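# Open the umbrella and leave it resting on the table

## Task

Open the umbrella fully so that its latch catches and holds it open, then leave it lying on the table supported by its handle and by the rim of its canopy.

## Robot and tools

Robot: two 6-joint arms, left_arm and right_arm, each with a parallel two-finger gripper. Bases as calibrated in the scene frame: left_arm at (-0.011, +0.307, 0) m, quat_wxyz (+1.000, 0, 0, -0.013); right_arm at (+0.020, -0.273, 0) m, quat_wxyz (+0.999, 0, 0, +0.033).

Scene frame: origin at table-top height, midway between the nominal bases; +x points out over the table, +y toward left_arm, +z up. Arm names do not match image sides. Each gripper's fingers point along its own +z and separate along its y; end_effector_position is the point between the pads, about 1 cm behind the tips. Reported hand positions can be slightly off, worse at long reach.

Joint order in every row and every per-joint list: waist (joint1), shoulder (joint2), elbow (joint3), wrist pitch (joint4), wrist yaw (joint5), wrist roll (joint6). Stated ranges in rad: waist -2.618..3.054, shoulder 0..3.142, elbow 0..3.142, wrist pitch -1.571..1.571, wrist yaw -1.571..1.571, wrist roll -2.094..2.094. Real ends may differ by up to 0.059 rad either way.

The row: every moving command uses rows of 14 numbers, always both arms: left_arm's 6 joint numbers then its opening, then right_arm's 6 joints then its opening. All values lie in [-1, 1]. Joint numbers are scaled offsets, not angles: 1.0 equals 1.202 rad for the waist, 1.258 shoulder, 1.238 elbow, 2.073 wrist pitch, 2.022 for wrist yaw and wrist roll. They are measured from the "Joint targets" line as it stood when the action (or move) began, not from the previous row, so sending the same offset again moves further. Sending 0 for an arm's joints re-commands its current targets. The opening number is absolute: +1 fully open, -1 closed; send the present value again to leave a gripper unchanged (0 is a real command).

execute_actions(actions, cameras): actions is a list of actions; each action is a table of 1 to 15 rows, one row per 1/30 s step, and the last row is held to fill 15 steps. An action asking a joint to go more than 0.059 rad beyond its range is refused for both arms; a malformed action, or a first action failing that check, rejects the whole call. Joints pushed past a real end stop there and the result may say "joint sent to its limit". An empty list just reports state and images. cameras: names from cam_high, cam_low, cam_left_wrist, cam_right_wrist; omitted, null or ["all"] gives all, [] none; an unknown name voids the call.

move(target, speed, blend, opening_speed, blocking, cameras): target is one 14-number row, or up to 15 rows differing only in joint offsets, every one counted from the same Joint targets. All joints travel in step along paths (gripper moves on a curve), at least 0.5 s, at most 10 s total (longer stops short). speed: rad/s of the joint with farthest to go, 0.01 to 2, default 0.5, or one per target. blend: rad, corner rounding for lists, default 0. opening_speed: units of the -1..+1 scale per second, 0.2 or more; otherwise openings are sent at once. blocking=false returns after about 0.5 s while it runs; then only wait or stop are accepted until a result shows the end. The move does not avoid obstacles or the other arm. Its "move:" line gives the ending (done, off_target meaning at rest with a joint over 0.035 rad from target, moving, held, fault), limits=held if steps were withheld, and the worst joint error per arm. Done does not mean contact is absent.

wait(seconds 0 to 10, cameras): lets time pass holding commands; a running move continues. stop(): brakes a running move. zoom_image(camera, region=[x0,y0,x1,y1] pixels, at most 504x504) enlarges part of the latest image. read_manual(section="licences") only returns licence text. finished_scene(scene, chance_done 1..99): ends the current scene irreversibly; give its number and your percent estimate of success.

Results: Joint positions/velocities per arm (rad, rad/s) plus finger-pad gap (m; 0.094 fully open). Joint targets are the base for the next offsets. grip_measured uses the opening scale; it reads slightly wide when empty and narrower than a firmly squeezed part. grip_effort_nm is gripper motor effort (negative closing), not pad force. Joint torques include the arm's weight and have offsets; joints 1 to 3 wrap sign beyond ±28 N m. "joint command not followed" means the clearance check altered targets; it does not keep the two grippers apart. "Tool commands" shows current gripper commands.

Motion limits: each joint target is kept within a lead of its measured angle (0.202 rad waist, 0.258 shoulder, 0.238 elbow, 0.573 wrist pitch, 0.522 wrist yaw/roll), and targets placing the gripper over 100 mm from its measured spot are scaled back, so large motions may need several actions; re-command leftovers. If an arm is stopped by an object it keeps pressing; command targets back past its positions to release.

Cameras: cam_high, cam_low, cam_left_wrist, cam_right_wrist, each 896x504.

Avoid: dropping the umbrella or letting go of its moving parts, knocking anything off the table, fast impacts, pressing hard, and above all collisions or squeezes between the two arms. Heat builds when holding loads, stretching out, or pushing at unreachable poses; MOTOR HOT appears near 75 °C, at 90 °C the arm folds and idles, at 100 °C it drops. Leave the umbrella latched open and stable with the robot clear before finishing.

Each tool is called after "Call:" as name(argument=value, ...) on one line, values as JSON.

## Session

Call:
execute_actions(actions=[], cameras=["cam_high"])

Scene clock: 0.00 s.
left_arm: end_effector_position=(+0.5959, +0.4043, +0.2207) grip_measured=+1.000 grip_effort_nm=n/a end_effector_quat_wxyz=(+0.654, +0.378, +0.634, -0.163) | right_arm: end_effector_position=(+0.1480, -0.4587, +0.1654) grip_measured=+1.000 grip_effort_nm=n/a end_effector_quat_wxyz=(+0.072, +0.916, +0.386, -0.084)
Joint names: [waist, shoulder, elbow, wrist pitch, wrist yaw, wrist roll]
Joint positions: left_arm=[0.458 2.394 1.981 0.157 1.203 0.533 0.094] | right_arm=[-0.875 1.318 1.218 -1.393 0.208 1.528 0.094]
Joint velocities: left_arm=[0.007 0.002 0.002 0.007 -0.095 -0.007 0] | right_arm=[-0.002 -0.002 0.012 0.007 -0.037 0.037 0]
Joint torques (N m): no reading
Motor temperatures (°C): left_arm=[34 35 38 34 32 32 31] | right_arm=[34 32 32 32 33 34 34]
Heat: left arm: 38 °C; right arm: 34 °C.
Joint targets: left_arm=[0.458 2.391 1.986 0.144 1.208 0.531] | right_arm=[-0.875 1.313 1.224 -1.399 0.218 1.527]
Tool commands: left_gripper/opening=+1.0 right_gripper/opening=+1.0
Images, in order (width x height): cam_high 896x504.

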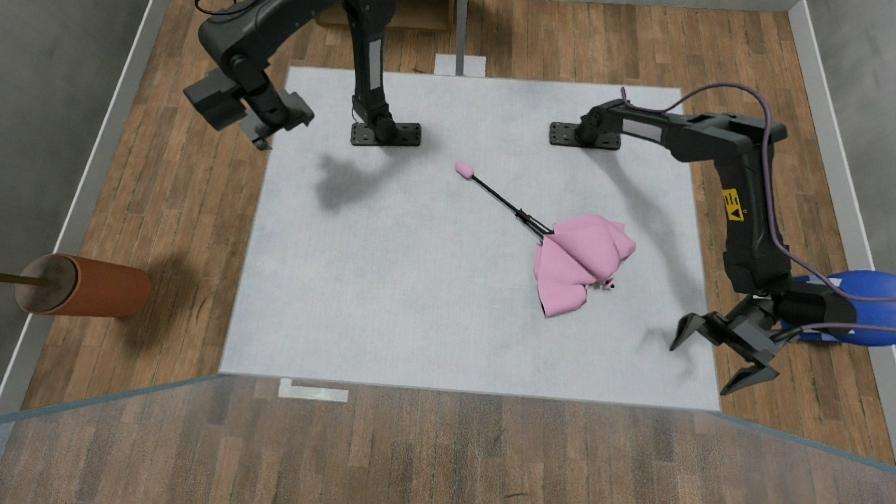

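Call:
move(target=[[-0.4975,-0.629,-0.352,-0.2865,-0.3106,0.232,0.0,0,-0.519,-0.488,0.279,-0.058,-0.384,-0.4381],[-0.9958,-0.810,-0.7318,-0.5084,-0.6152,0.4723,0.0,0.728,-1.0,-0.956,0.554,-0.108,-0.755,-0.4381]], speed=0.7, blend=0.15, cameras=["cam_left_wrist","cam_high"])

Scene clock: 15.50 s.
left_arm: end_effector_position=(+0.2239, +0.0926, +0.1338) grip_measured=+0.001 grip_effort_nm=-0.085 end_effector_quat_wxyz=(+0.172, +0.883, +0.429, +0.084) | right_arm: end_effector_position=(+0.2611, -0.2595, +0.1261) grip_measured=-0.436 grip_effort_nm=-0.144 end_effector_quat_wxyz=(+0.602, -0.016, +0.798, +0.017)
Joint names: [waist, shoulder, elbow, wrist pitch, wrist yaw, wrist roll]
Joint positions: left_arm=[-0.736 1.393 1.096 -0.892 -0.037 1.482 0.047] | right_arm=[-0.005 0.069 0.059 -0.268 0.012 0.012 0.027]
Joint velocities: left_arm=[0.002 0.002 -0.017 -0.066 -0.022 -0.022 0] | right_arm=[0.007 -0.022 0.002 0.007 0.037 0.007 0.001]
Joint torques (N m): left_arm=[-0.2 -6.01 5.72 1.08 -0.03 0.07] | right_arm=[0.49 0.55 6.06 2.03 -0.13 -0.08]
Motor temperatures (°C): left_arm=[34 39 40 35 32 32 31] | right_arm=[34 32 32 32 33 34 34]
Heat: left arm: 40 °C; right arm: 34 °C.
Joint targets: left_arm=[-0.739 1.372 1.080 -0.910 -0.036 1.486] | right_arm=[0.000 0.055 0.041 -0.250 0.000 0.001]
move: done
Images, in order (width x height): cam_high 896x504, cam_left_wrist 896x504.

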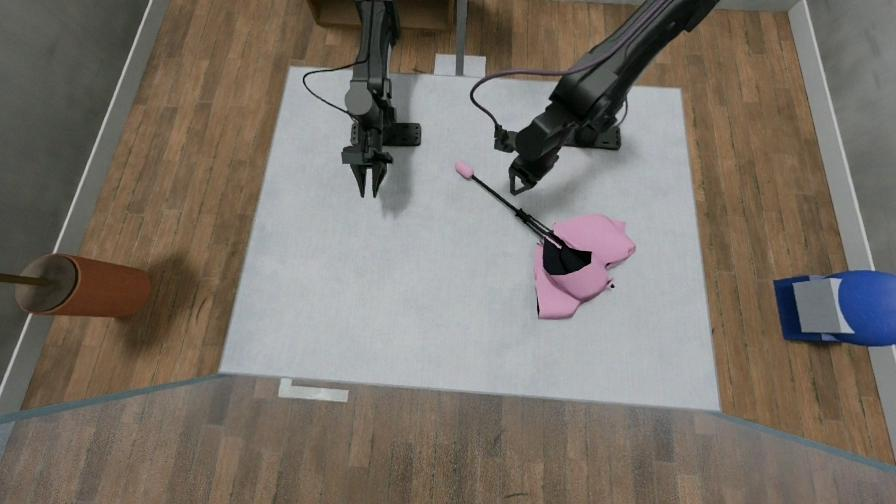

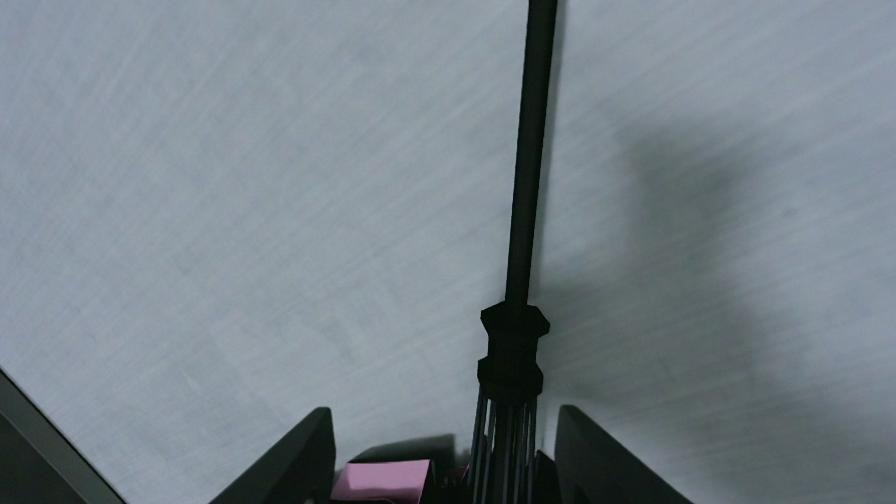

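Call:
move(target=[-0.0424,0.1375,-0.2262,0.2205,-0.0103,-0.0267,-0.3,0.009,-0.037,-0.031,0,-0.017,-0.013,-0.4381], speed=0.3, cameras=["cam_left_wrist"])

Scene clock: 27.83 s.
left_arm: end_effector_position=(+0.2278, +0.0816, +0.0864) grip_measured=-0.299 grip_effort_nm=-0.081 end_effector_quat_wxyz=(+0.177, +0.883, +0.426, +0.088) | right_arm: end_effector_position=(+0.2608, -0.2561, +0.1240) grip_measured=-0.436 grip_effort_nm=-0.134 end_effector_quat_wxyz=(+0.605, -0.026, +0.795, +0.021)
Joint names: [waist, shoulder, elbow, wrist pitch, wrist yaw, wrist roll]
Joint positions: left_arm=[-0.759 1.452 0.95 -0.673 -0.048 1.467 0.033] | right_arm=[-0.001 0.048 0.044 -0.265 -0.001 0.001 0.027]
Joint velocities: left_arm=[0.007 -0.012 0.002 -0.081 0.081 -0.037 0.001] | right_arm=[-0.017 0.017 -0.012 -0.022 -0.022 -0.022 0]
Joint torques (N m): left_arm=[-0.59 -4.11 5.56 1.31 -0.04 -0.06] | right_arm=[0.01 1.65 7.57 1.87 -0.01 0.02]
Motor temperatures (°C): left_arm=[34 37 40 35 32 32 31] | right_arm=[34 32 33 36 33 34 34]
Heat: left arm: 40 °C; right arm: 36 °C.
Joint targets: left_arm=[-0.766 1.462 0.934 -0.671 -0.047 1.458] | right_arm=[-0.001 0.049 0.044 -0.265 -0.001 0.002]
move: held (right_arm; a check stopped the path), off_target (left_arm; braked when a check withheld steps of right_arm); limits=held; left_arm: the wrist pitch is farthest, 0.221 rad from its target; right_arm: the elbow is farthest, 0.041 rad from its target
joint command not followed: on one or more control steps a check withheld the commanded joint targets of the right arm, and it was not sent them on those steps.
cause: the commanded joint targets, or the way to them, would bring two parts of the arm too close to each other (its upper arm (the part past the shoulder) and its wrist (the part past the wrist yaw), with the joints along the arm from the elbow to the wrist yaw between them).
Images, in order (width x height): cam_left_wrist 896x504.

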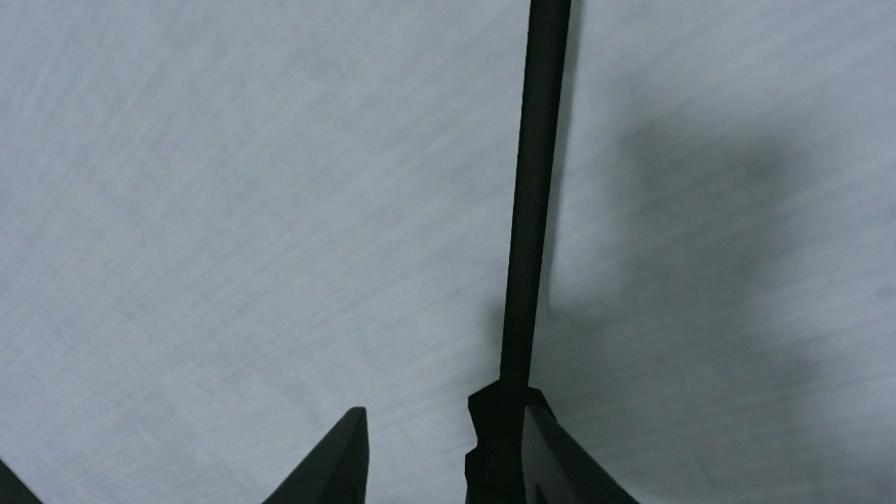

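Call:
move(target=[-0.020,0.066,-0.1082,0.1052,-0.005,-0.013,-0.3,0,0,0,0,0,0,-0.4381], speed=0.25, cameras=["cam_left_wrist"])

Scene clock: 35.77 s.
left_arm: end_effector_position=(+0.2252, +0.0755, +0.0378) grip_measured=-0.299 grip_effort_nm=-0.081 end_effector_quat_wxyz=(+0.179, +0.881, +0.428, +0.088) | right_arm: end_effector_position=(+0.2608, -0.2561, +0.1240) grip_measured=-0.436 grip_effort_nm=-0.149 end_effector_quat_wxyz=(+0.605, -0.026, +0.795, +0.021)
Joint names: [waist, shoulder, elbow, wrist pitch, wrist yaw, wrist roll]
Joint positions: left_arm=[-0.783 1.533 0.816 -0.456 -0.058 1.441 0.033] | right_arm=[-0.001 0.048 0.044 -0.265 -0.001 0.001 0.027]
Joint velocities: left_arm=[-0.022 -0.002 -0.002 0.007 -0.037 -0.11 0] | right_arm=[0.017 -0.017 0.007 0.081 0.037 -0.051 -0.001]
Joint torques (N m): left_arm=[-0.59 -4.27 5.15 1.32 -0.05 -0.05] | right_arm=[0.01 1.63 7.58 1.88 0 0.01]
Motor temperatures (°C): left_arm=[34 37 40 35 32 32 31] | right_arm=[34 32 33 37 33 34 34]
Heat: left arm: 40 °C; right arm: 37 °C.
Joint targets: left_arm=[-0.790 1.545 0.800 -0.453 -0.057 1.432] | right_arm=[-0.001 0.049 0.044 -0.265 -0.001 0.002]
move: done
Images, in order (width x height): cam_left_wrist 896x504.

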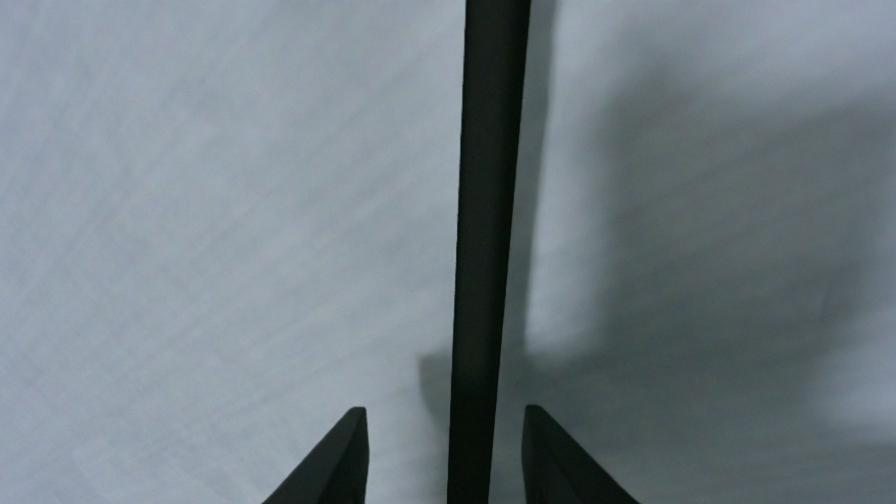

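Call:
move(target=[0,0.0207,-0.022,0.0254,0,0,-0.3,0,0,0,0,0,0,-0.4381], speed=0.2, cameras=[])

Call:
move(target=[0,0,0,0,0,0,-0.93,0,0,0,0,0,0,-0.4381], opening_speed=0.5, cameras=["cam_left_wrist"])

Scene clock: 39.83 s.
left_arm: end_effector_position=(+0.2257, +0.0750, +0.0269) grip_measured=-0.299 grip_effort_nm=-0.076 end_effector_quat_wxyz=(+0.180, +0.881, +0.428, +0.089) | right_arm: end_effector_position=(+0.2608, -0.2561, +0.1240) grip_measured=-0.436 grip_effort_nm=-0.149 end_effector_quat_wxyz=(+0.605, -0.026, +0.795, +0.021)
Joint names: [waist, shoulder, elbow, wrist pitch, wrist yaw, wrist roll]
Joint positions: left_arm=[-0.783 1.558 0.79 -0.403 -0.058 1.441 0.033] | right_arm=[-0.001 0.048 0.044 -0.265 -0.001 0.001 0.027]
Joint velocities: left_arm=[0.002 -0.007 0.002 0.007 -0.081 0.007 0.001] | right_arm=[0.002 -0.007 -0.027 0.007 -0.051 -0.007 0.001]
Joint torques (N m): left_arm=[-0.59 -4.25 4.94 1.33 -0.04 -0.06] | right_arm=[-0.01 1.69 7.56 1.88 0 0.02]
Motor temperatures (°C): left_arm=[34 36 39 35 32 32 31] | right_arm=[34 32 33 38 33 34 34]
Heat: left arm: 39 °C; right arm: 38 °C.
Joint targets: left_arm=[-0.790 1.571 0.773 -0.401 -0.057 1.432] | right_arm=[-0.001 0.049 0.044 -0.265 -0.001 0.002]
move: done
No camera images: "cameras" was empty.

Scene clock: 41.30 s.
left_arm: end_effector_position=(+0.2258, +0.0749, +0.0270) grip_measured=-0.846 grip_effort_nm=-1.013 end_effector_quat_wxyz=(+0.180, +0.881, +0.428, +0.089) | right_arm: end_effector_position=(+0.2608, -0.2561, +0.1240) grip_measured=-0.436 grip_effort_nm=-0.149 end_effector_quat_wxyz=(+0.605, -0.026, +0.795, +0.021)
Joint names: [waist, shoulder, elbow, wrist pitch, wrist yaw, wrist roll]
Joint positions: left_arm=[-0.783 1.558 0.79 -0.402 -0.058 1.441 0.007] | right_arm=[-0.001 0.048 0.044 -0.265 -0.001 0.001 0.027]
Joint velocities: left_arm=[-0.012 0.007 -0.007 0.007 -0.051 -0.066 0] | right_arm=[0.007 -0.012 -0.007 -0.037 -0.037 0.037 0]
Joint torques (N m): left_arm=[-0.57 -4.25 4.93 1.32 -0.04 -0.05] | right_arm=[0.01 1.65 7.56 1.88 0.01 0.03]
Motor temperatures (°C): left_arm=[34 36 39 35 32 32 31] | right_arm=[34 32 33 38 33 34 34]
Heat: left arm: 39 °C; right arm: 38 °C.
Joint targets: left_arm=[-0.790 1.571 0.773 -0.401 -0.057 1.432] | right_arm=[-0.001 0.049 0.044 -0.265 -0.001 0.002]
move: done
Images, in order (width x height): cam_left_wrist 896x504.

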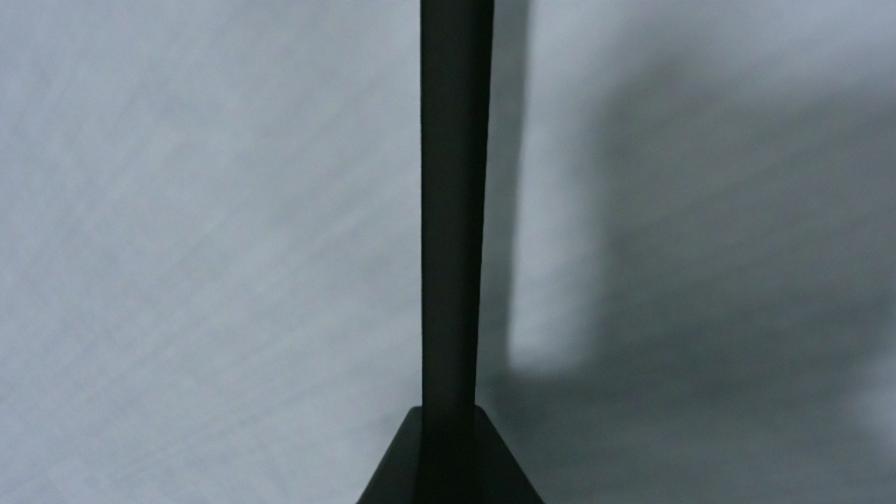

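Call:
move(target=[[0.0582,-0.0954,0.4152,-0.0166,0.0282,0.0336,-1.0,0,0,0,0,0,0,-0.4381],[0.2829,-0.0342,0.3441,0.3526,0.0282,0.0831,-1.0,0,0,0,0,0,0,-0.4381]], speed=0.45, blend=0.12, cameras=["cam_high"])

Scene clock: 54.27 s.
left_arm: end_effector_position=(+0.4395, +0.0730, +0.3513) grip_measured=-0.848 grip_effort_nm=-1.028 end_effector_quat_wxyz=(+0.589, +0.621, +0.372, +0.360) | right_arm: end_effector_position=(+0.2608, -0.2561, +0.1240) grip_measured=-0.436 grip_effort_nm=-0.139 end_effector_quat_wxyz=(+0.605, -0.026, +0.795, +0.021)
Joint names: [waist, shoulder, elbow, wrist pitch, wrist yaw, wrist roll]
Joint positions: left_arm=[-0.453 1.524 1.208 0.269 0.003 1.58 0.007] | right_arm=[-0.001 0.048 0.044 -0.265 -0.001 0.001 0.027]
Joint velocities: left_arm=[-0.007 0.002 -0.022 0.007 0.051 0.037 -0.001] | right_arm=[-0.002 -0.012 -0.017 0.095 -0.066 -0.007 -0.001]
Joint torques (N m): left_arm=[0.34 -5.97 7.3 3.03 -0.04 0.27] | right_arm=[0.02 1.63 7.57 1.88 0 0.01]
Motor temperatures (°C): left_arm=[34 36 39 36 32 32 31] | right_arm=[34 32 33 39 33 34 34]
Heat: left arm: 39 °C; right arm: 39 °C.
Joint targets: left_arm=[-0.450 1.528 1.199 0.330 0.000 1.600] | right_arm=[-0.001 0.049 0.044 -0.265 -0.001 0.002]
move: off_target (left_arm); left_arm: the wrist pitch is farthest, 0.061 rad from its target
Images, in order (width x height): cam_high 896x504.

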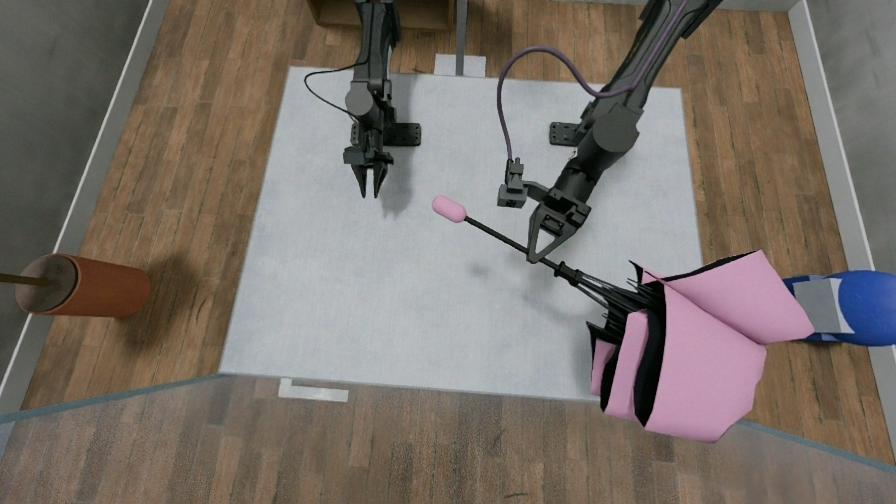

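Call:
move(target=[0.291,0.282,0.486,-0.120,0.742,-0.791,-1,0,0,0,0,0,0,-0.4381], speed=0.5, cameras=["cam_high"])

Scene clock: 71.37 s.
left_arm: end_effector_position=(+0.3948, +0.0749, +0.4009) grip_measured=-0.848 grip_effort_nm=-1.043 end_effector_quat_wxyz=(+0.481, +0.508, +0.493, -0.517) | right_arm: end_effector_position=(+0.2608, -0.2561, +0.1240) grip_measured=-0.436 grip_effort_nm=-0.149 end_effector_quat_wxyz=(+0.605, -0.026, +0.795, +0.021)
Joint names: [waist, shoulder, elbow, wrist pitch, wrist yaw, wrist roll]
Joint positions: left_arm=[-0.105 1.87 1.758 0.082 1.49 0.008 0.007] | right_arm=[-0.001 0.048 0.044 -0.265 -0.001 0.001 0.027]
Joint velocities: left_arm=[-0.007 -0.002 -0.012 0.022 -0.037 0.066 0] | right_arm=[-0.007 -0.002 -0.007 0.037 -0.007 0.022 0]
Joint torques (N m): left_arm=[0.46 -7.6 10.74 1.64 0.12 -0.03] | right_arm=[0.01 1.69 7.57 1.89 -0.01 0.02]
Motor temperatures (°C): left_arm=[34 36 41 41 32 32 32] | right_arm=[34 32 33 40 33 34 34]
Heat: left arm: 41 °C; right arm: 40 °C.
Joint targets: left_arm=[-0.100 1.883 1.800 0.081 1.500 0.000] | right_arm=[-0.001 0.049 0.044 -0.265 -0.001 0.002]
move: off_target (left_arm); left_arm: the elbow is farthest, 0.042 rad from its target
Images, in order (width x height): cam_high 896x504.

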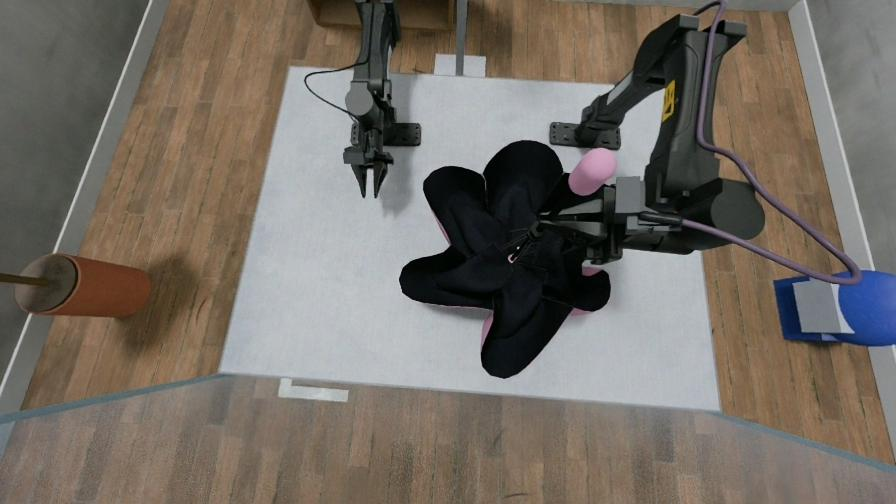

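Call:
move(target=[0.957,-0.1765,-0.218,0.032,0.030,0,-1,0,0,0,0,0,0,-0.4381], speed=0.6, cameras=[])

Scene clock: 84.27 s.
left_arm: end_effector_position=(+0.3354, +0.5408, +0.4000) grip_measured=-0.848 grip_effort_nm=-1.033 end_effector_quat_wxyz=(+0.682, +0.176, +0.685, -0.187) | right_arm: end_effector_position=(+0.2608, -0.2561, +0.1240) grip_measured=-0.436 grip_effort_nm=-0.149 end_effector_quat_wxyz=(+0.605, -0.026, +0.795, +0.021)
Joint names: [waist, shoulder, elbow, wrist pitch, wrist yaw, wrist roll]
Joint positions: left_arm=[1.058 1.699 1.543 0.133 1.551 0.006 0.007] | right_arm=[-0.001 0.048 0.044 -0.265 -0.001 0.001 0.027]
Joint velocities: left_arm=[-0.007 0.007 -0.007 -0.007 -0.051 -0.022 0] | right_arm=[0.012 0.007 0.022 0.007 0.007 0.051 0]
Joint torques (N m): left_arm=[-0.64 -10.06 6.3 1.76 0.11 -0.02] | right_arm=[0.02 1.7 7.57 1.9 0.02 0.02]
Motor temperatures (°C): left_arm=[34 37 42 40 32 32 32] | right_arm=[34 32 33 41 33 34 34]
Heat: left arm: 42 °C; right arm: 41 °C.
Joint targets: left_arm=[1.050 1.661 1.530 0.148 1.561 0.000] | right_arm=[-0.001 0.049 0.044 -0.265 -0.001 0.002]
move: off_target (left_arm); left_arm: the shoulder is farthest, 0.038 rad from its target
No camera images: "cameras" was empty.

Call:
move(target=[0.033,-0.0127,-0.198,0.0936,0,0,-1,0,0,0,0,0,0,-0.4381], speed=0.25, cameras=["cam_low"])

Scene clock: 88.87 s.
left_arm: end_effector_position=(+0.3242, +0.5396, +0.3502) grip_measured=-0.848 grip_effort_nm=-1.038 end_effector_quat_wxyz=(+0.682, +0.165, +0.688, -0.186) | right_arm: end_effector_position=(+0.2608, -0.2561, +0.1240) grip_measured=-0.436 grip_effort_nm=-0.139 end_effector_quat_wxyz=(+0.605, -0.026, +0.795, +0.021)
Joint names: [waist, shoulder, elbow, wrist pitch, wrist yaw, wrist roll]
Joint positions: left_arm=[1.082 1.665 1.307 0.334 1.559 -0.007 0.007] | right_arm=[-0.001 0.048 0.044 -0.265 -0.001 0.001 0.027]
Joint velocities: left_arm=[0.012 -0.012 -0.007 -0.081 -0.051 0.007 0.001] | right_arm=[0.002 -0.007 0.007 -0.007 0.007 0.037 -0.002]
Joint torques (N m): left_arm=[0.7 -8.43 5.56 1.66 0.03 0.12] | right_arm=[-0.01 1.69 7.6 1.89 0 0.01]
Motor temperatures (°C): left_arm=[34 37 41 40 32 32 32] | right_arm=[34 32 33 41 33 34 34]
Heat: left arm: 41 °C; right arm: 41 °C.
Joint targets: left_arm=[1.090 1.645 1.285 0.342 1.561 0.001] | right_arm=[-0.001 0.049 0.044 -0.265 -0.001 0.002]
move: done
Images, in order (width x height): cam_low 896x504.

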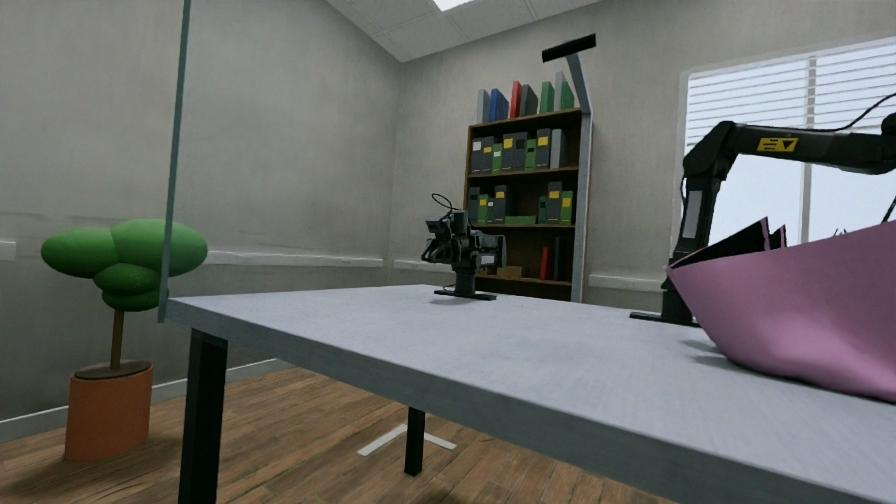

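Call:
move(target=[-0.099,0.0596,0.0404,0.0135,0,0,-0.74,0,0,0,0,0,0,-0.4381], speed=0.15, opening_speed=0.5, cameras=["cam_left_wrist"])

Scene clock: 100.03 s.
left_arm: end_effector_position=(+0.3524, +0.5095, +0.3390) grip_measured=-0.741 grip_effort_nm=0.061 end_effector_quat_wxyz=(+0.671, +0.201, +0.678, -0.223) | right_arm: end_effector_position=(+0.2608, -0.2561, +0.1240) grip_measured=-0.436 grip_effort_nm=-0.144 end_effector_quat_wxyz=(+0.605, -0.026, +0.795, +0.021)
Joint names: [waist, shoulder, elbow, wrist pitch, wrist yaw, wrist roll]
Joint positions: left_arm=[0.975 1.704 1.307 0.371 1.559 -0.006 0.012] | right_arm=[-0.001 0.048 0.044 -0.265 -0.001 0.001 0.027]
Joint velocities: left_arm=[0.007 0.012 0.012 0.022 -0.037 -0.007 0] | right_arm=[0.002 0.002 0.002 0.022 -0.007 0.022 0]
Joint torques (N m): left_arm=[-0.29 -6.05 9.54 1.61 0.04 0.11] | right_arm=[0.03 1.68 7.57 1.88 0 0.01]
Motor temperatures (°C): left_arm=[34 37 40 39 32 32 32] | right_arm=[34 32 33 41 33 34 34]
Heat: left arm: 40 °C; right arm: 41 °C.
Joint targets: left_arm=[0.971 1.720 1.335 0.370 1.561 0.000] | right_arm=[-0.001 0.049 0.044 -0.265 -0.001 0.002]
move: done
Images, in order (width x height): cam_left_wrist 896x504.

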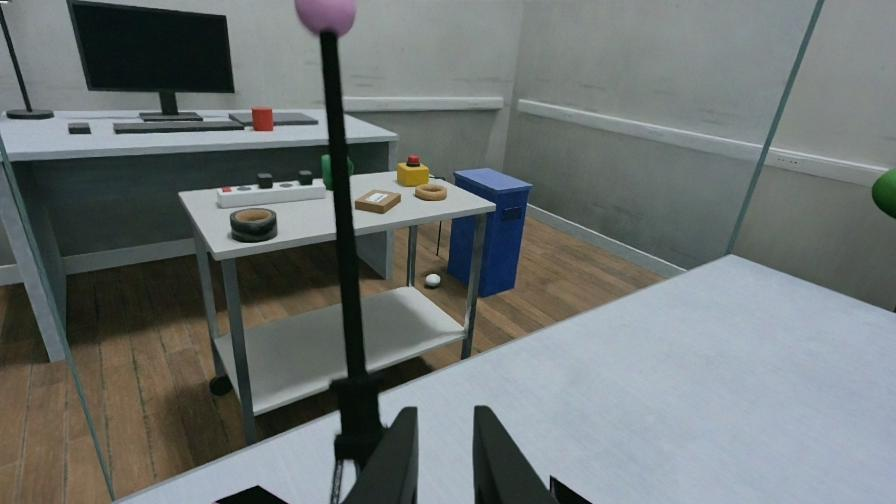

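Call:
wait(seconds=0, cameras=["cam_high","cam_left_wrist"])

Scene clock: 103.57 s.
left_arm: end_effector_position=(+0.3524, +0.5095, +0.3390) grip_measured=-0.741 grip_effort_nm=0.066 end_effector_quat_wxyz=(+0.671, +0.202, +0.678, -0.223) | right_arm: end_effector_position=(+0.2608, -0.2561, +0.1240) grip_measured=-0.436 grip_effort_nm=-0.149 end_effector_quat_wxyz=(+0.605, -0.026, +0.795, +0.021)
Joint names: [waist, shoulder, elbow, wrist pitch, wrist yaw, wrist roll]
Joint positions: left_arm=[0.975 1.704 1.307 0.371 1.559 -0.006 0.012] | right_arm=[-0.001 0.048 0.044 -0.265 -0.001 0.001 0.027]
Joint velocities: left_arm=[-0.017 -0.002 -0.002 0.051 0.007 -0.037 0] | right_arm=[-0.002 0.012 -0.007 -0.081 -0.007 0.022 0]
Joint torques (N m): left_arm=[-0.31 -6.05 9.52 1.58 0.03 0.11] | right_arm=[-0.01 1.68 7.56 1.89 0 0.03]
Motor temperatures (°C): left_arm=[34 37 40 39 32 32 32] | right_arm=[34 32 33 42 33 34 34]
Heat: left arm: 40 °C; right arm: 42 °C.
Joint targets: left_arm=[0.971 1.720 1.335 0.370 1.561 0.001] | right_arm=[-0.001 0.049 0.044 -0.265 -0.001 0.002]
Tool commands: left_gripper/opening=-0.74 right_gripper/opening=-0.4381
Images, in order (width x height): cam_high 896x504, cam_left_wrist 896x504.

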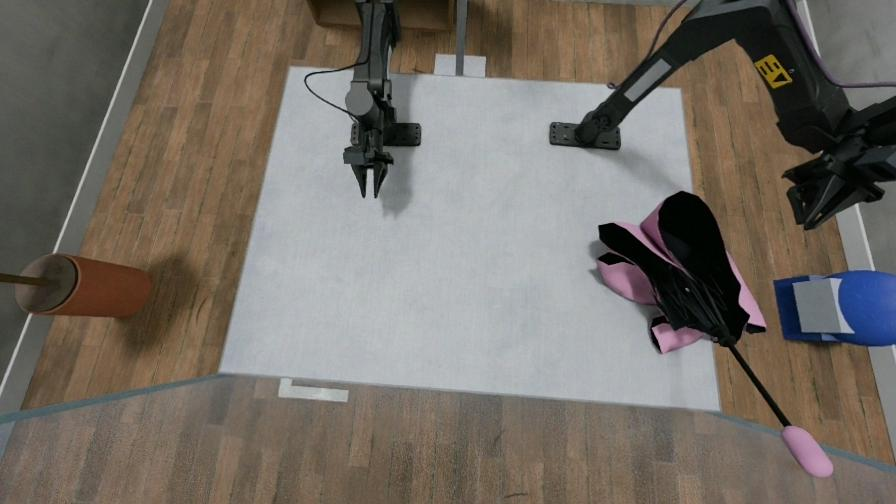

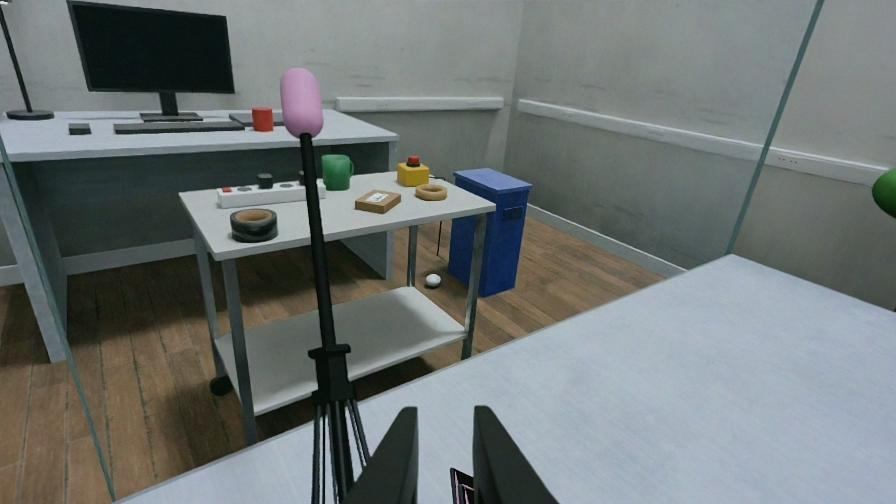

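Call:
wait(seconds=1, cameras=["cam_high","cam_left_wrist"])

Scene clock: 111.77 s.
left_arm: end_effector_position=(+0.3524, +0.5095, +0.3391) grip_measured=-0.741 grip_effort_nm=0.071 end_effector_quat_wxyz=(+0.671, +0.202, +0.678, -0.223) | right_arm: end_effector_position=(+0.2608, -0.2561, +0.1240) grip_measured=-0.436 grip_effort_nm=-0.149 end_effector_quat_wxyz=(+0.605, -0.026, +0.795, +0.021)
Joint names: [waist, shoulder, elbow, wrist pitch, wrist yaw, wrist roll]
Joint positions: left_arm=[0.975 1.704 1.307 0.372 1.559 -0.006 0.012] | right_arm=[-0.001 0.048 0.044 -0.265 -0.001 0.001 0.027]
Joint velocities: left_arm=[0.002 -0.002 -0.012 -0.051 -0.081 0.051 0] | right_arm=[0.017 -0.012 -0.017 0.007 0.066 0.051 0]
Joint torques (N m): left_arm=[-0.31 -6.04 9.55 1.58 0.03 0.11] | right_arm=[-0.02 1.66 7.53 1.87 0 0.01]
Motor temperatures (°C): left_arm=[34 36 41 40 32 32 32] | right_arm=[34 32 33 42 33 34 34]
Heat: left arm: 41 °C; right arm: 42 °C.
Joint targets: left_arm=[0.971 1.720 1.335 0.370 1.561 0.000] | right_arm=[-0.001 0.049 0.044 -0.265 -0.001 0.002]
Tool commands: left_gripper/opening=-0.74 right_gripper/opening=-0.4381
wait: 1.00 s; at rest from the start
Images, in order (width x height): cam_high 896x504, cam_left_wrist 896x504.

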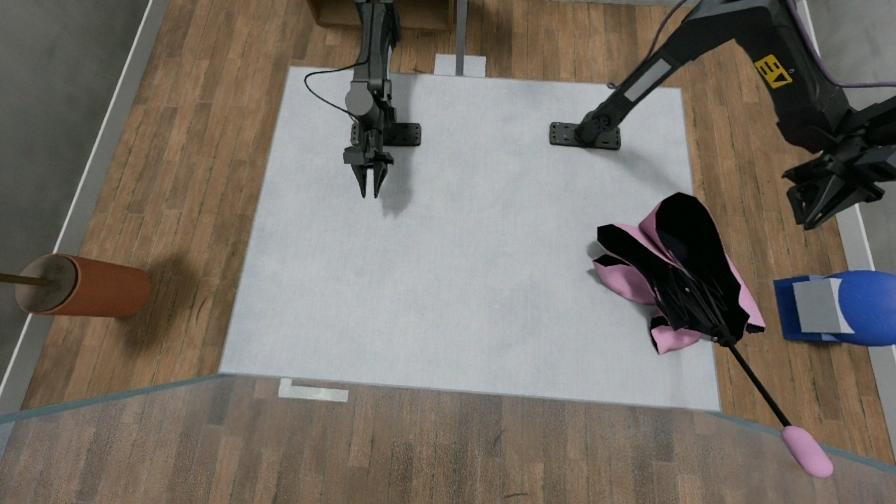

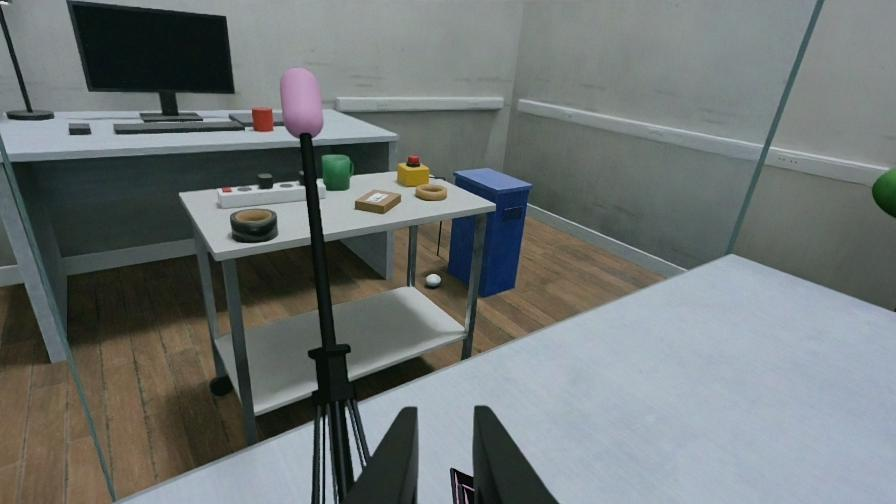

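Call:
move(target=[[0,-0.158,0.175,-0.193,0,0,0.8,0,0,0,0,0,0,-0.4381],[-0.891,0.024,0.335,-0.275,-0.624,0.05,0.8,0,0,0,0,0,0,-0.4381]], speed=0.8, blend=0.1, opening_speed=1.0, cameras=[])

Call:
move(target=[0.037,0.298,0.226,-0.114,-0.584,0.052,0.8,0,0,0,0,0,0,-0.4381], speed=0.7, cameras=["cam_high","cam_left_wrist"])

Scene clock: 140.57 s.
left_arm: end_effector_position=(+0.5213, +0.1819, +0.3860) grip_measured=+0.799 grip_effort_nm=0.076 end_effector_quat_wxyz=(+0.622, +0.183, +0.750, -0.129) | right_arm: end_effector_position=(+0.2608, -0.2561, +0.1240) grip_measured=-0.436 grip_effort_nm=-0.144 end_effector_quat_wxyz=(+0.605, -0.026, +0.795, +0.021)
Joint names: [waist, shoulder, elbow, wrist pitch, wrist yaw, wrist roll]
Joint positions: left_arm=[-0.108 1.733 1.715 -0.184 0.304 0.096 0.084] | right_arm=[-0.001 0.048 0.044 -0.265 -0.001 0.001 0.027]
Joint velocities: left_arm=[0.002 0.007 0.012 -0.022 0.007 0.007 0.001] | right_arm=[0.002 0.002 0.012 -0.022 0.051 -0.007 -0.001]
Joint torques (N m): left_arm=[0.72 -6.65 10.67 2.17 0.01 0.11] | right_arm=[0.01 1.72 7.53 1.88 0 0.02]
Motor temperatures (°C): left_arm=[34 36 41 40 32 32 31] | right_arm=[34 32 33 43 33 34 34]
Heat: left arm: 41 °C; right arm: 43 °C.
Joint targets: left_arm=[-0.100 1.750 1.750 -0.200 0.299 0.102] | right_arm=[-0.001 0.049 0.044 -0.265 -0.001 0.002]
move: done
No camera images: "cameras" was empty.

Scene clock: 143.10 s.
left_arm: end_effector_position=(+0.5628, +0.3939, +0.2871) grip_measured=+0.799 grip_effort_nm=0.061 end_effector_quat_wxyz=(+0.430, -0.093, +0.808, +0.391) | right_arm: end_effector_position=(+0.2608, -0.2561, +0.1240) grip_measured=-0.436 grip_effort_nm=-0.154 end_effector_quat_wxyz=(+0.605, -0.026, +0.795, +0.021)
Joint names: [waist, shoulder, elbow, wrist pitch, wrist yaw, wrist roll]
Joint positions: left_arm=[-0.062 2.103 1.998 -0.422 -0.869 0.205 0.085] | right_arm=[-0.001 0.048 0.044 -0.265 -0.001 0.001 0.027]
Joint velocities: left_arm=[-0.007 -0.012 0.002 -0.022 0.007 -0.007 -0.001] | right_arm=[0.012 0.007 -0.007 -0.081 0.007 -0.022 0]
Joint torques (N m): left_arm=[0.54 -8.92 10.14 1.82 -0.39 0.07] | right_arm=[0.02 1.69 7.56 1.88 -0.01 0.03]
Motor temperatures (°C): left_arm=[34 36 42 40 32 32 31] | right_arm=[34 32 33 43 33 34 34]
Heat: left arm: 42 °C; right arm: 43 °C.
Joint targets: left_arm=[-0.056 2.125 2.030 -0.436 -0.882 0.207] | right_arm=[-0.001 0.049 0.044 -0.265 -0.001 0.002]
move: done
Images, in order (width x height): cam_high 896x504, cam_left_wrist 896x504.

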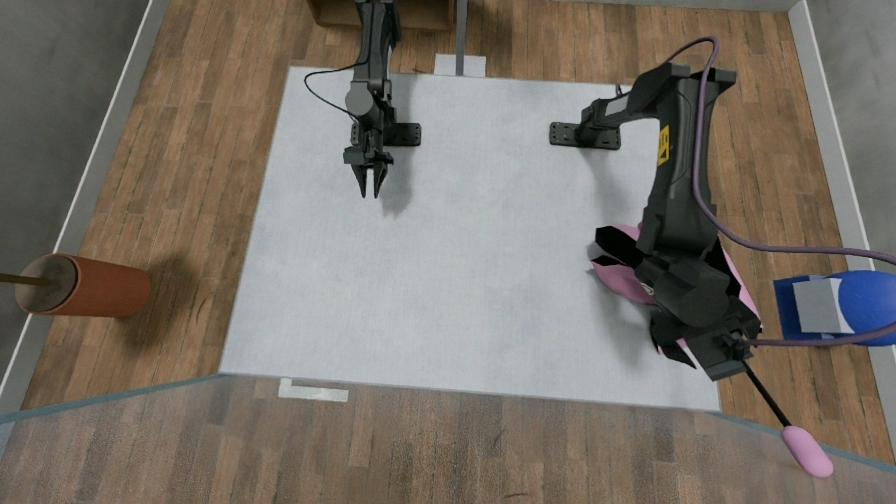

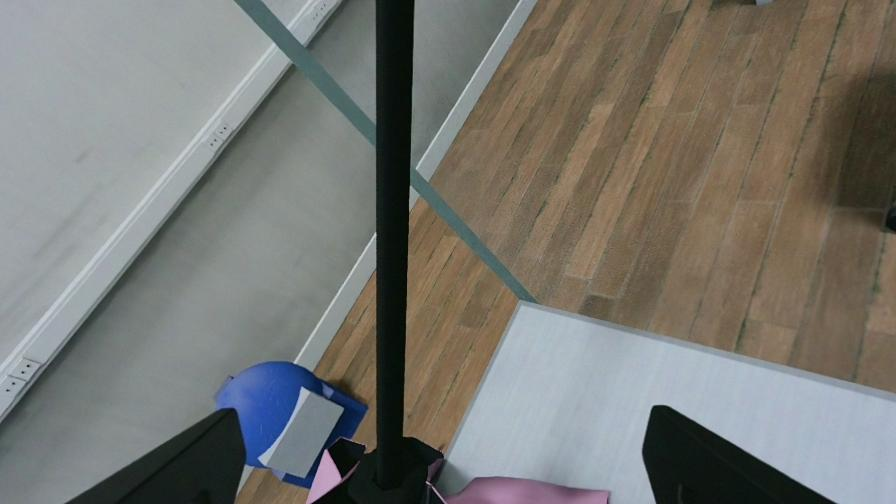

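Call:
move(target=[0.134,0.105,0.0436,0.0762,0.0702,0.0856,0.8,0,0,0,0,0,0,-0.4381], speed=0.25, cameras=["cam_left_wrist"])

Scene clock: 152.40 s.
left_arm: end_effector_position=(+0.5911, +0.4777, +0.2502) grip_measured=+0.799 grip_effort_nm=0.066 end_effector_quat_wxyz=(+0.405, -0.071, +0.813, +0.412) | right_arm: end_effector_position=(+0.2608, -0.2561, +0.1240) grip_measured=-0.436 grip_effort_nm=-0.144 end_effector_quat_wxyz=(+0.605, -0.026, +0.795, +0.021)
Joint names: [waist, shoulder, elbow, wrist pitch, wrist yaw, wrist roll]
Joint positions: left_arm=[0.107 2.233 2.049 -0.284 -0.742 0.378 0.085] | right_arm=[-0.001 0.048 0.044 -0.265 -0.001 0.001 0.027]
Joint velocities: left_arm=[-0.002 -0.007 0.007 -0.066 0.007 0.007 0] | right_arm=[0.022 -0.012 -0.022 -0.037 -0.022 -0.051 0.001]
Joint torques (N m): left_arm=[-0.16 -9.77 10.56 2.12 -0.18 0.06] | right_arm=[0.02 1.7 7.57 1.88 0 0.02]
Motor temperatures (°C): left_arm=[34 37 42 40 32 32 31] | right_arm=[34 32 33 43 33 34 34]
Heat: left arm: 42 °C; right arm: 43 °C.
Joint targets: left_arm=[0.105 2.257 2.084 -0.278 -0.740 0.380] | right_arm=[-0.001 0.049 0.044 -0.265 -0.001 0.002]
move: done
Images, in order (width x height): cam_left_wrist 896x504.

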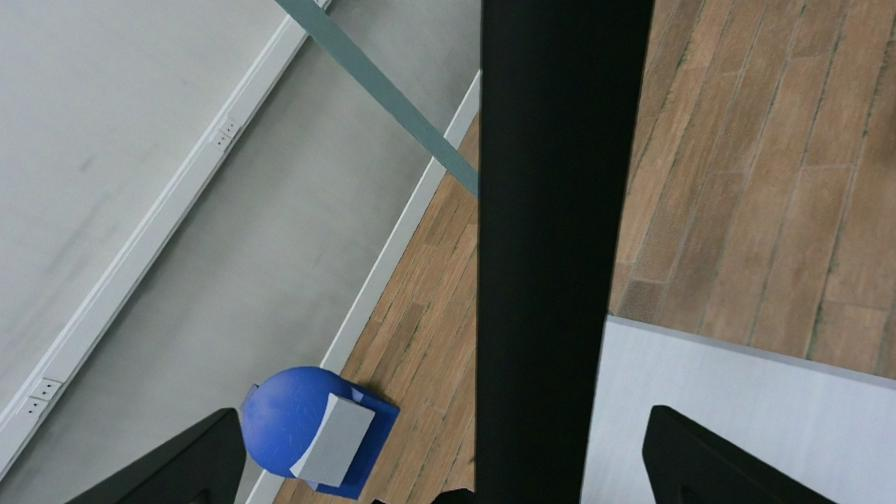

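Call:
move(target=[-0.009,-0.026,-0.0334,0.004,0,0,-1,0,0,0,0,0,0,-0.4381], speed=0.1, opening_speed=1.2, cameras=[])

Scene clock: 161.53 s.
left_arm: end_effector_position=(+0.5937, +0.4731, +0.2514) grip_measured=-0.899 grip_effort_nm=-1.033 end_effector_quat_wxyz=(+0.413, -0.071, +0.812, +0.407) | right_arm: end_effector_position=(+0.2608, -0.2561, +0.1240) grip_measured=-0.436 grip_effort_nm=-0.149 end_effector_quat_wxyz=(+0.605, -0.026, +0.795, +0.021)
Joint names: [waist, shoulder, elbow, wrist pitch, wrist yaw, wrist roll]
Joint positions: left_arm=[0.101 2.233 2.049 -0.275 -0.736 0.372 0.005] | right_arm=[-0.001 0.048 0.044 -0.265 -0.001 0.001 0.027]
Joint velocities: left_arm=[-0.022 -0.012 -0.017 -0.007 -0.022 0.051 0.001] | right_arm=[-0.017 0.007 -0.002 -0.007 -0.066 0.007 0]
Joint torques (N m): left_arm=[-0.5 -12.1 7.2 2.13 -0.25 0.13] | right_arm=[0.01 1.66 7.56 1.88 0 0.03]
Motor temperatures (°C): left_arm=[34 39 43 41 32 32 31] | right_arm=[34 32 33 44 33 34 34]
Heat: left arm: 43 °C; right arm: 44 °C.
Joint targets: left_arm=[0.095 2.225 2.042 -0.270 -0.740 0.380] | right_arm=[-0.001 0.049 0.044 -0.265 -0.001 0.002]
move: done
No camera images: "cameras" was empty.

Call:
move(target=[0.087,-0.306,-0.127,-0.063,0.143,-0.040,-1,0,0,0,0,0,0,-0.4381], speed=0.4, cameras=["cam_high"])

Scene clock: 171.77 s.
left_arm: end_effector_position=(+0.5231, +0.4773, +0.3484) grip_measured=-0.899 grip_effort_nm=-1.038 end_effector_quat_wxyz=(+0.484, -0.070, +0.817, +0.306) | right_arm: end_effector_position=(+0.2608, -0.2561, +0.1240) grip_measured=-0.436 grip_effort_nm=-0.139 end_effector_quat_wxyz=(+0.605, -0.026, +0.795, +0.021)
Joint names: [waist, shoulder, elbow, wrist pitch, wrist yaw, wrist roll]
Joint positions: left_arm=[0.195 1.872 1.896 -0.415 -0.447 0.301 0.005] | right_arm=[-0.001 0.048 0.044 -0.265 -0.001 0.001 0.027]
Joint velocities: left_arm=[-0.002 0.002 -0.002 -0.081 -0.022 -0.022 0.001] | right_arm=[0.002 0.007 -0.012 0.022 -0.066 0.007 0]
Joint torques (N m): left_arm=[0.35 -11.32 6.8 2.38 -0.16 0.03] | right_arm=[0.01 1.65 7.58 1.89 0 0.01]
Motor temperatures (°C): left_arm=[34 40 42 42 32 32 32] | right_arm=[34 32 34 44 33 34 34]
Heat: left arm: 42 °C; right arm: 44 °C.
Joint targets: left_arm=[0.199 1.839 1.885 -0.401 -0.451 0.299] | right_arm=[-0.001 0.049 0.044 -0.265 -0.001 0.002]
move: done
Images, in order (width x height): cam_high 896x504.

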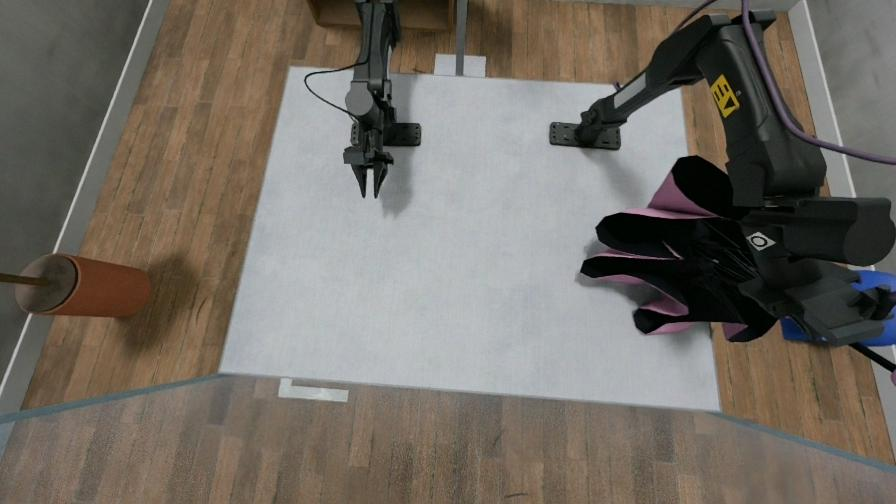

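Call:
move(target=[0.707,-0.147,-0.287,0.264,0.994,-0.148,-1,0,0,0,0,0,0,-0.4381], speed=0.6, cameras=["cam_high"])

Scene clock: 177.17 s.
left_arm: end_effector_position=(+0.3369, +0.5359, +0.4025) grip_measured=-0.899 grip_effort_nm=-1.038 end_effector_quat_wxyz=(+0.682, +0.181, +0.684, -0.187) | right_arm: end_effector_position=(+0.2608, -0.2561, +0.1240) grip_measured=-0.436 grip_effort_nm=-0.139 end_effector_quat_wxyz=(+0.605, -0.026, +0.795, +0.021)
Joint names: [waist, shoulder, elbow, wrist pitch, wrist yaw, wrist roll]
Joint positions: left_arm=[1.048 1.691 1.543 0.132 1.549 0.008 0.005] | right_arm=[-0.001 0.048 0.044 -0.265 -0.001 0.001 0.027]
Joint velocities: left_arm=[-0.012 -0.012 0.012 0.095 -0.007 -0.051 -0.001] | right_arm=[-0.002 0.002 -0.002 -0.081 -0.022 0.066 0]
Joint torques (N m): left_arm=[0.12 -9.95 6.28 1.75 0.1 -0.06] | right_arm=[-0.01 1.65 7.53 1.89 0 0.02]
Motor temperatures (°C): left_arm=[34 40 41 43 32 32 32] | right_arm=[34 32 34 44 33 34 34]
Heat: left arm: 43 °C; right arm: 44 °C.
Joint targets: left_arm=[1.049 1.655 1.530 0.147 1.559 0.000] | right_arm=[-0.001 0.049 0.044 -0.265 -0.001 0.002]
move: off_target (left_arm); left_arm: the shoulder is farthest, 0.037 rad from its target
Images, in order (width x height): cam_high 896x504.

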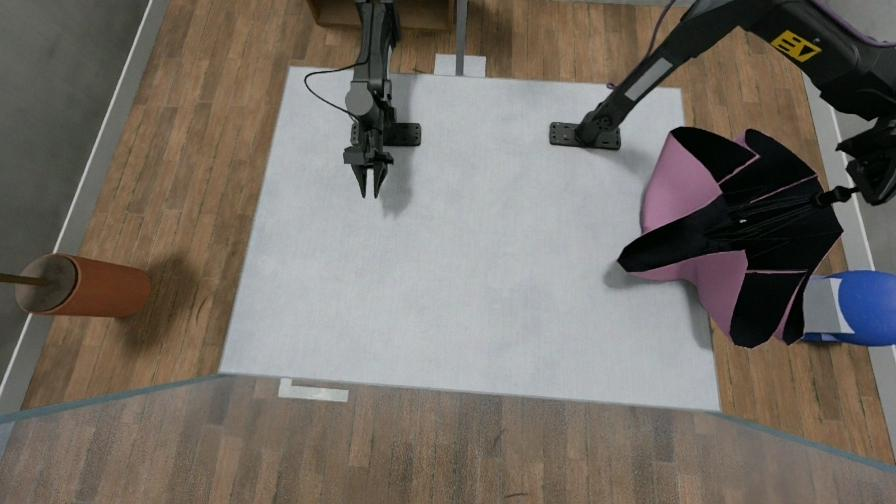

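Call:
move(target=[0.02,-0.008,-0.214,0.103,0,0,-1,0,0,0,0,0,0,-0.4381], speed=0.25, cameras=[])

Scene clock: 187.67 s.
left_arm: end_effector_position=(+0.3268, +0.5300, +0.3524) grip_measured=-0.899 grip_effort_nm=-1.038 end_effector_quat_wxyz=(+0.682, +0.178, +0.684, -0.188) | right_arm: end_effector_position=(+0.2608, -0.2561, +0.1240) grip_measured=-0.436 grip_effort_nm=-0.149 end_effector_quat_wxyz=(+0.605, -0.026, +0.795, +0.021)
Joint names: [waist, shoulder, elbow, wrist pitch, wrist yaw, wrist roll]
Joint positions: left_arm=[1.063 1.652 1.295 0.361 1.561 -0.017 0.005] | right_arm=[-0.001 0.048 0.044 -0.265 -0.001 0.001 0.027]
Joint velocities: left_arm=[0.007 -0.002 -0.002 -0.022 -0.037 0.007 0.001] | right_arm=[0.007 -0.012 -0.022 0.007 0.037 0.022 -0.001]
Joint torques (N m): left_arm=[0.88 -7.38 4.92 1.57 -0.02 0.24] | right_arm=[-0.01 1.63 7.58 1.89 -0.01 0.01]
Motor temperatures (°C): left_arm=[34 39 41 42 32 32 32] | right_arm=[34 32 34 45 33 34 34]
Heat: left arm: 42 °C; right arm: 45 °C.
Joint targets: left_arm=[1.073 1.644 1.265 0.360 1.559 0.000] | right_arm=[-0.001 0.049 0.044 -0.265 -0.001 0.002]
move: done
No camera images: "cameras" was empty.

Call:
move(target=[0.01,0.0246,-0.0565,0.0482,0,0.008,-0.83,0,0,0,0,0,0,-0.4381], speed=0.1, opening_speed=0.5, cameras=["cam_left_wrist"])

Scene clock: 192.03 s.
left_arm: end_effector_position=(+0.3222, +0.5315, +0.3385) grip_measured=-0.829 grip_effort_nm=-0.056 end_effector_quat_wxyz=(+0.687, +0.191, +0.681, -0.167) | right_arm: end_effector_position=(+0.2608, -0.2561, +0.1240) grip_measured=-0.436 grip_effort_nm=-0.154 end_effector_quat_wxyz=(+0.605, -0.026, +0.795, +0.021)
Joint names: [waist, shoulder, elbow, wrist pitch, wrist yaw, wrist roll]
Joint positions: left_arm=[1.076 1.651 1.227 0.463 1.563 -0.005 0.008] | right_arm=[-0.001 0.048 0.044 -0.265 -0.001 0.001 0.027]
Joint velocities: left_arm=[-0.002 -0.007 -0.017 -0.007 -0.007 0.007 0] | right_arm=[0.002 -0.012 0.007 -0.037 -0.022 0.051 0.001]
Joint torques (N m): left_arm=[0.84 -4.98 4.75 1.52 -0.05 0.29] | right_arm=[0.02 1.65 7.57 1.89 0.01 0.02]
Motor temperatures (°C): left_arm=[34 39 40 42 32 32 32] | right_arm=[34 32 34 45 33 34 34]
Heat: left arm: 42 °C; right arm: 45 °C.
Joint targets: left_arm=[1.085 1.675 1.195 0.460 1.559 0.016] | right_arm=[-0.001 0.049 0.044 -0.265 -0.001 0.002]
move: done
Images, in order (width x height): cam_left_wrist 896x504.

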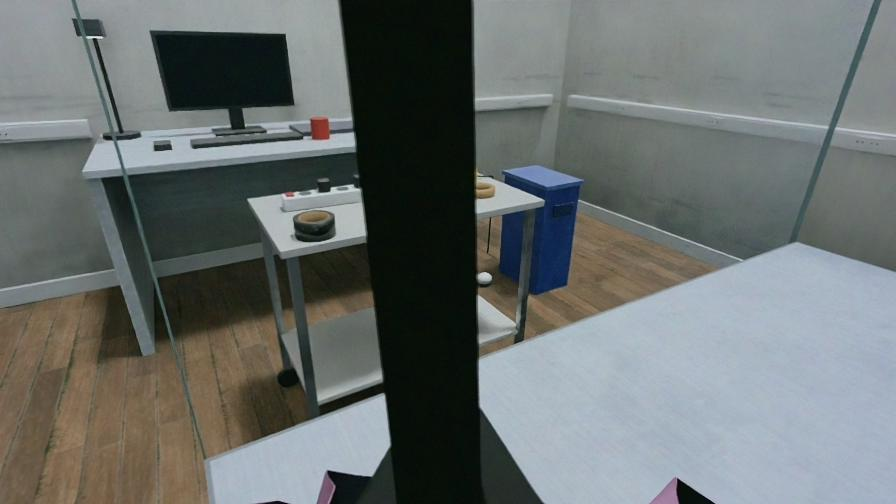

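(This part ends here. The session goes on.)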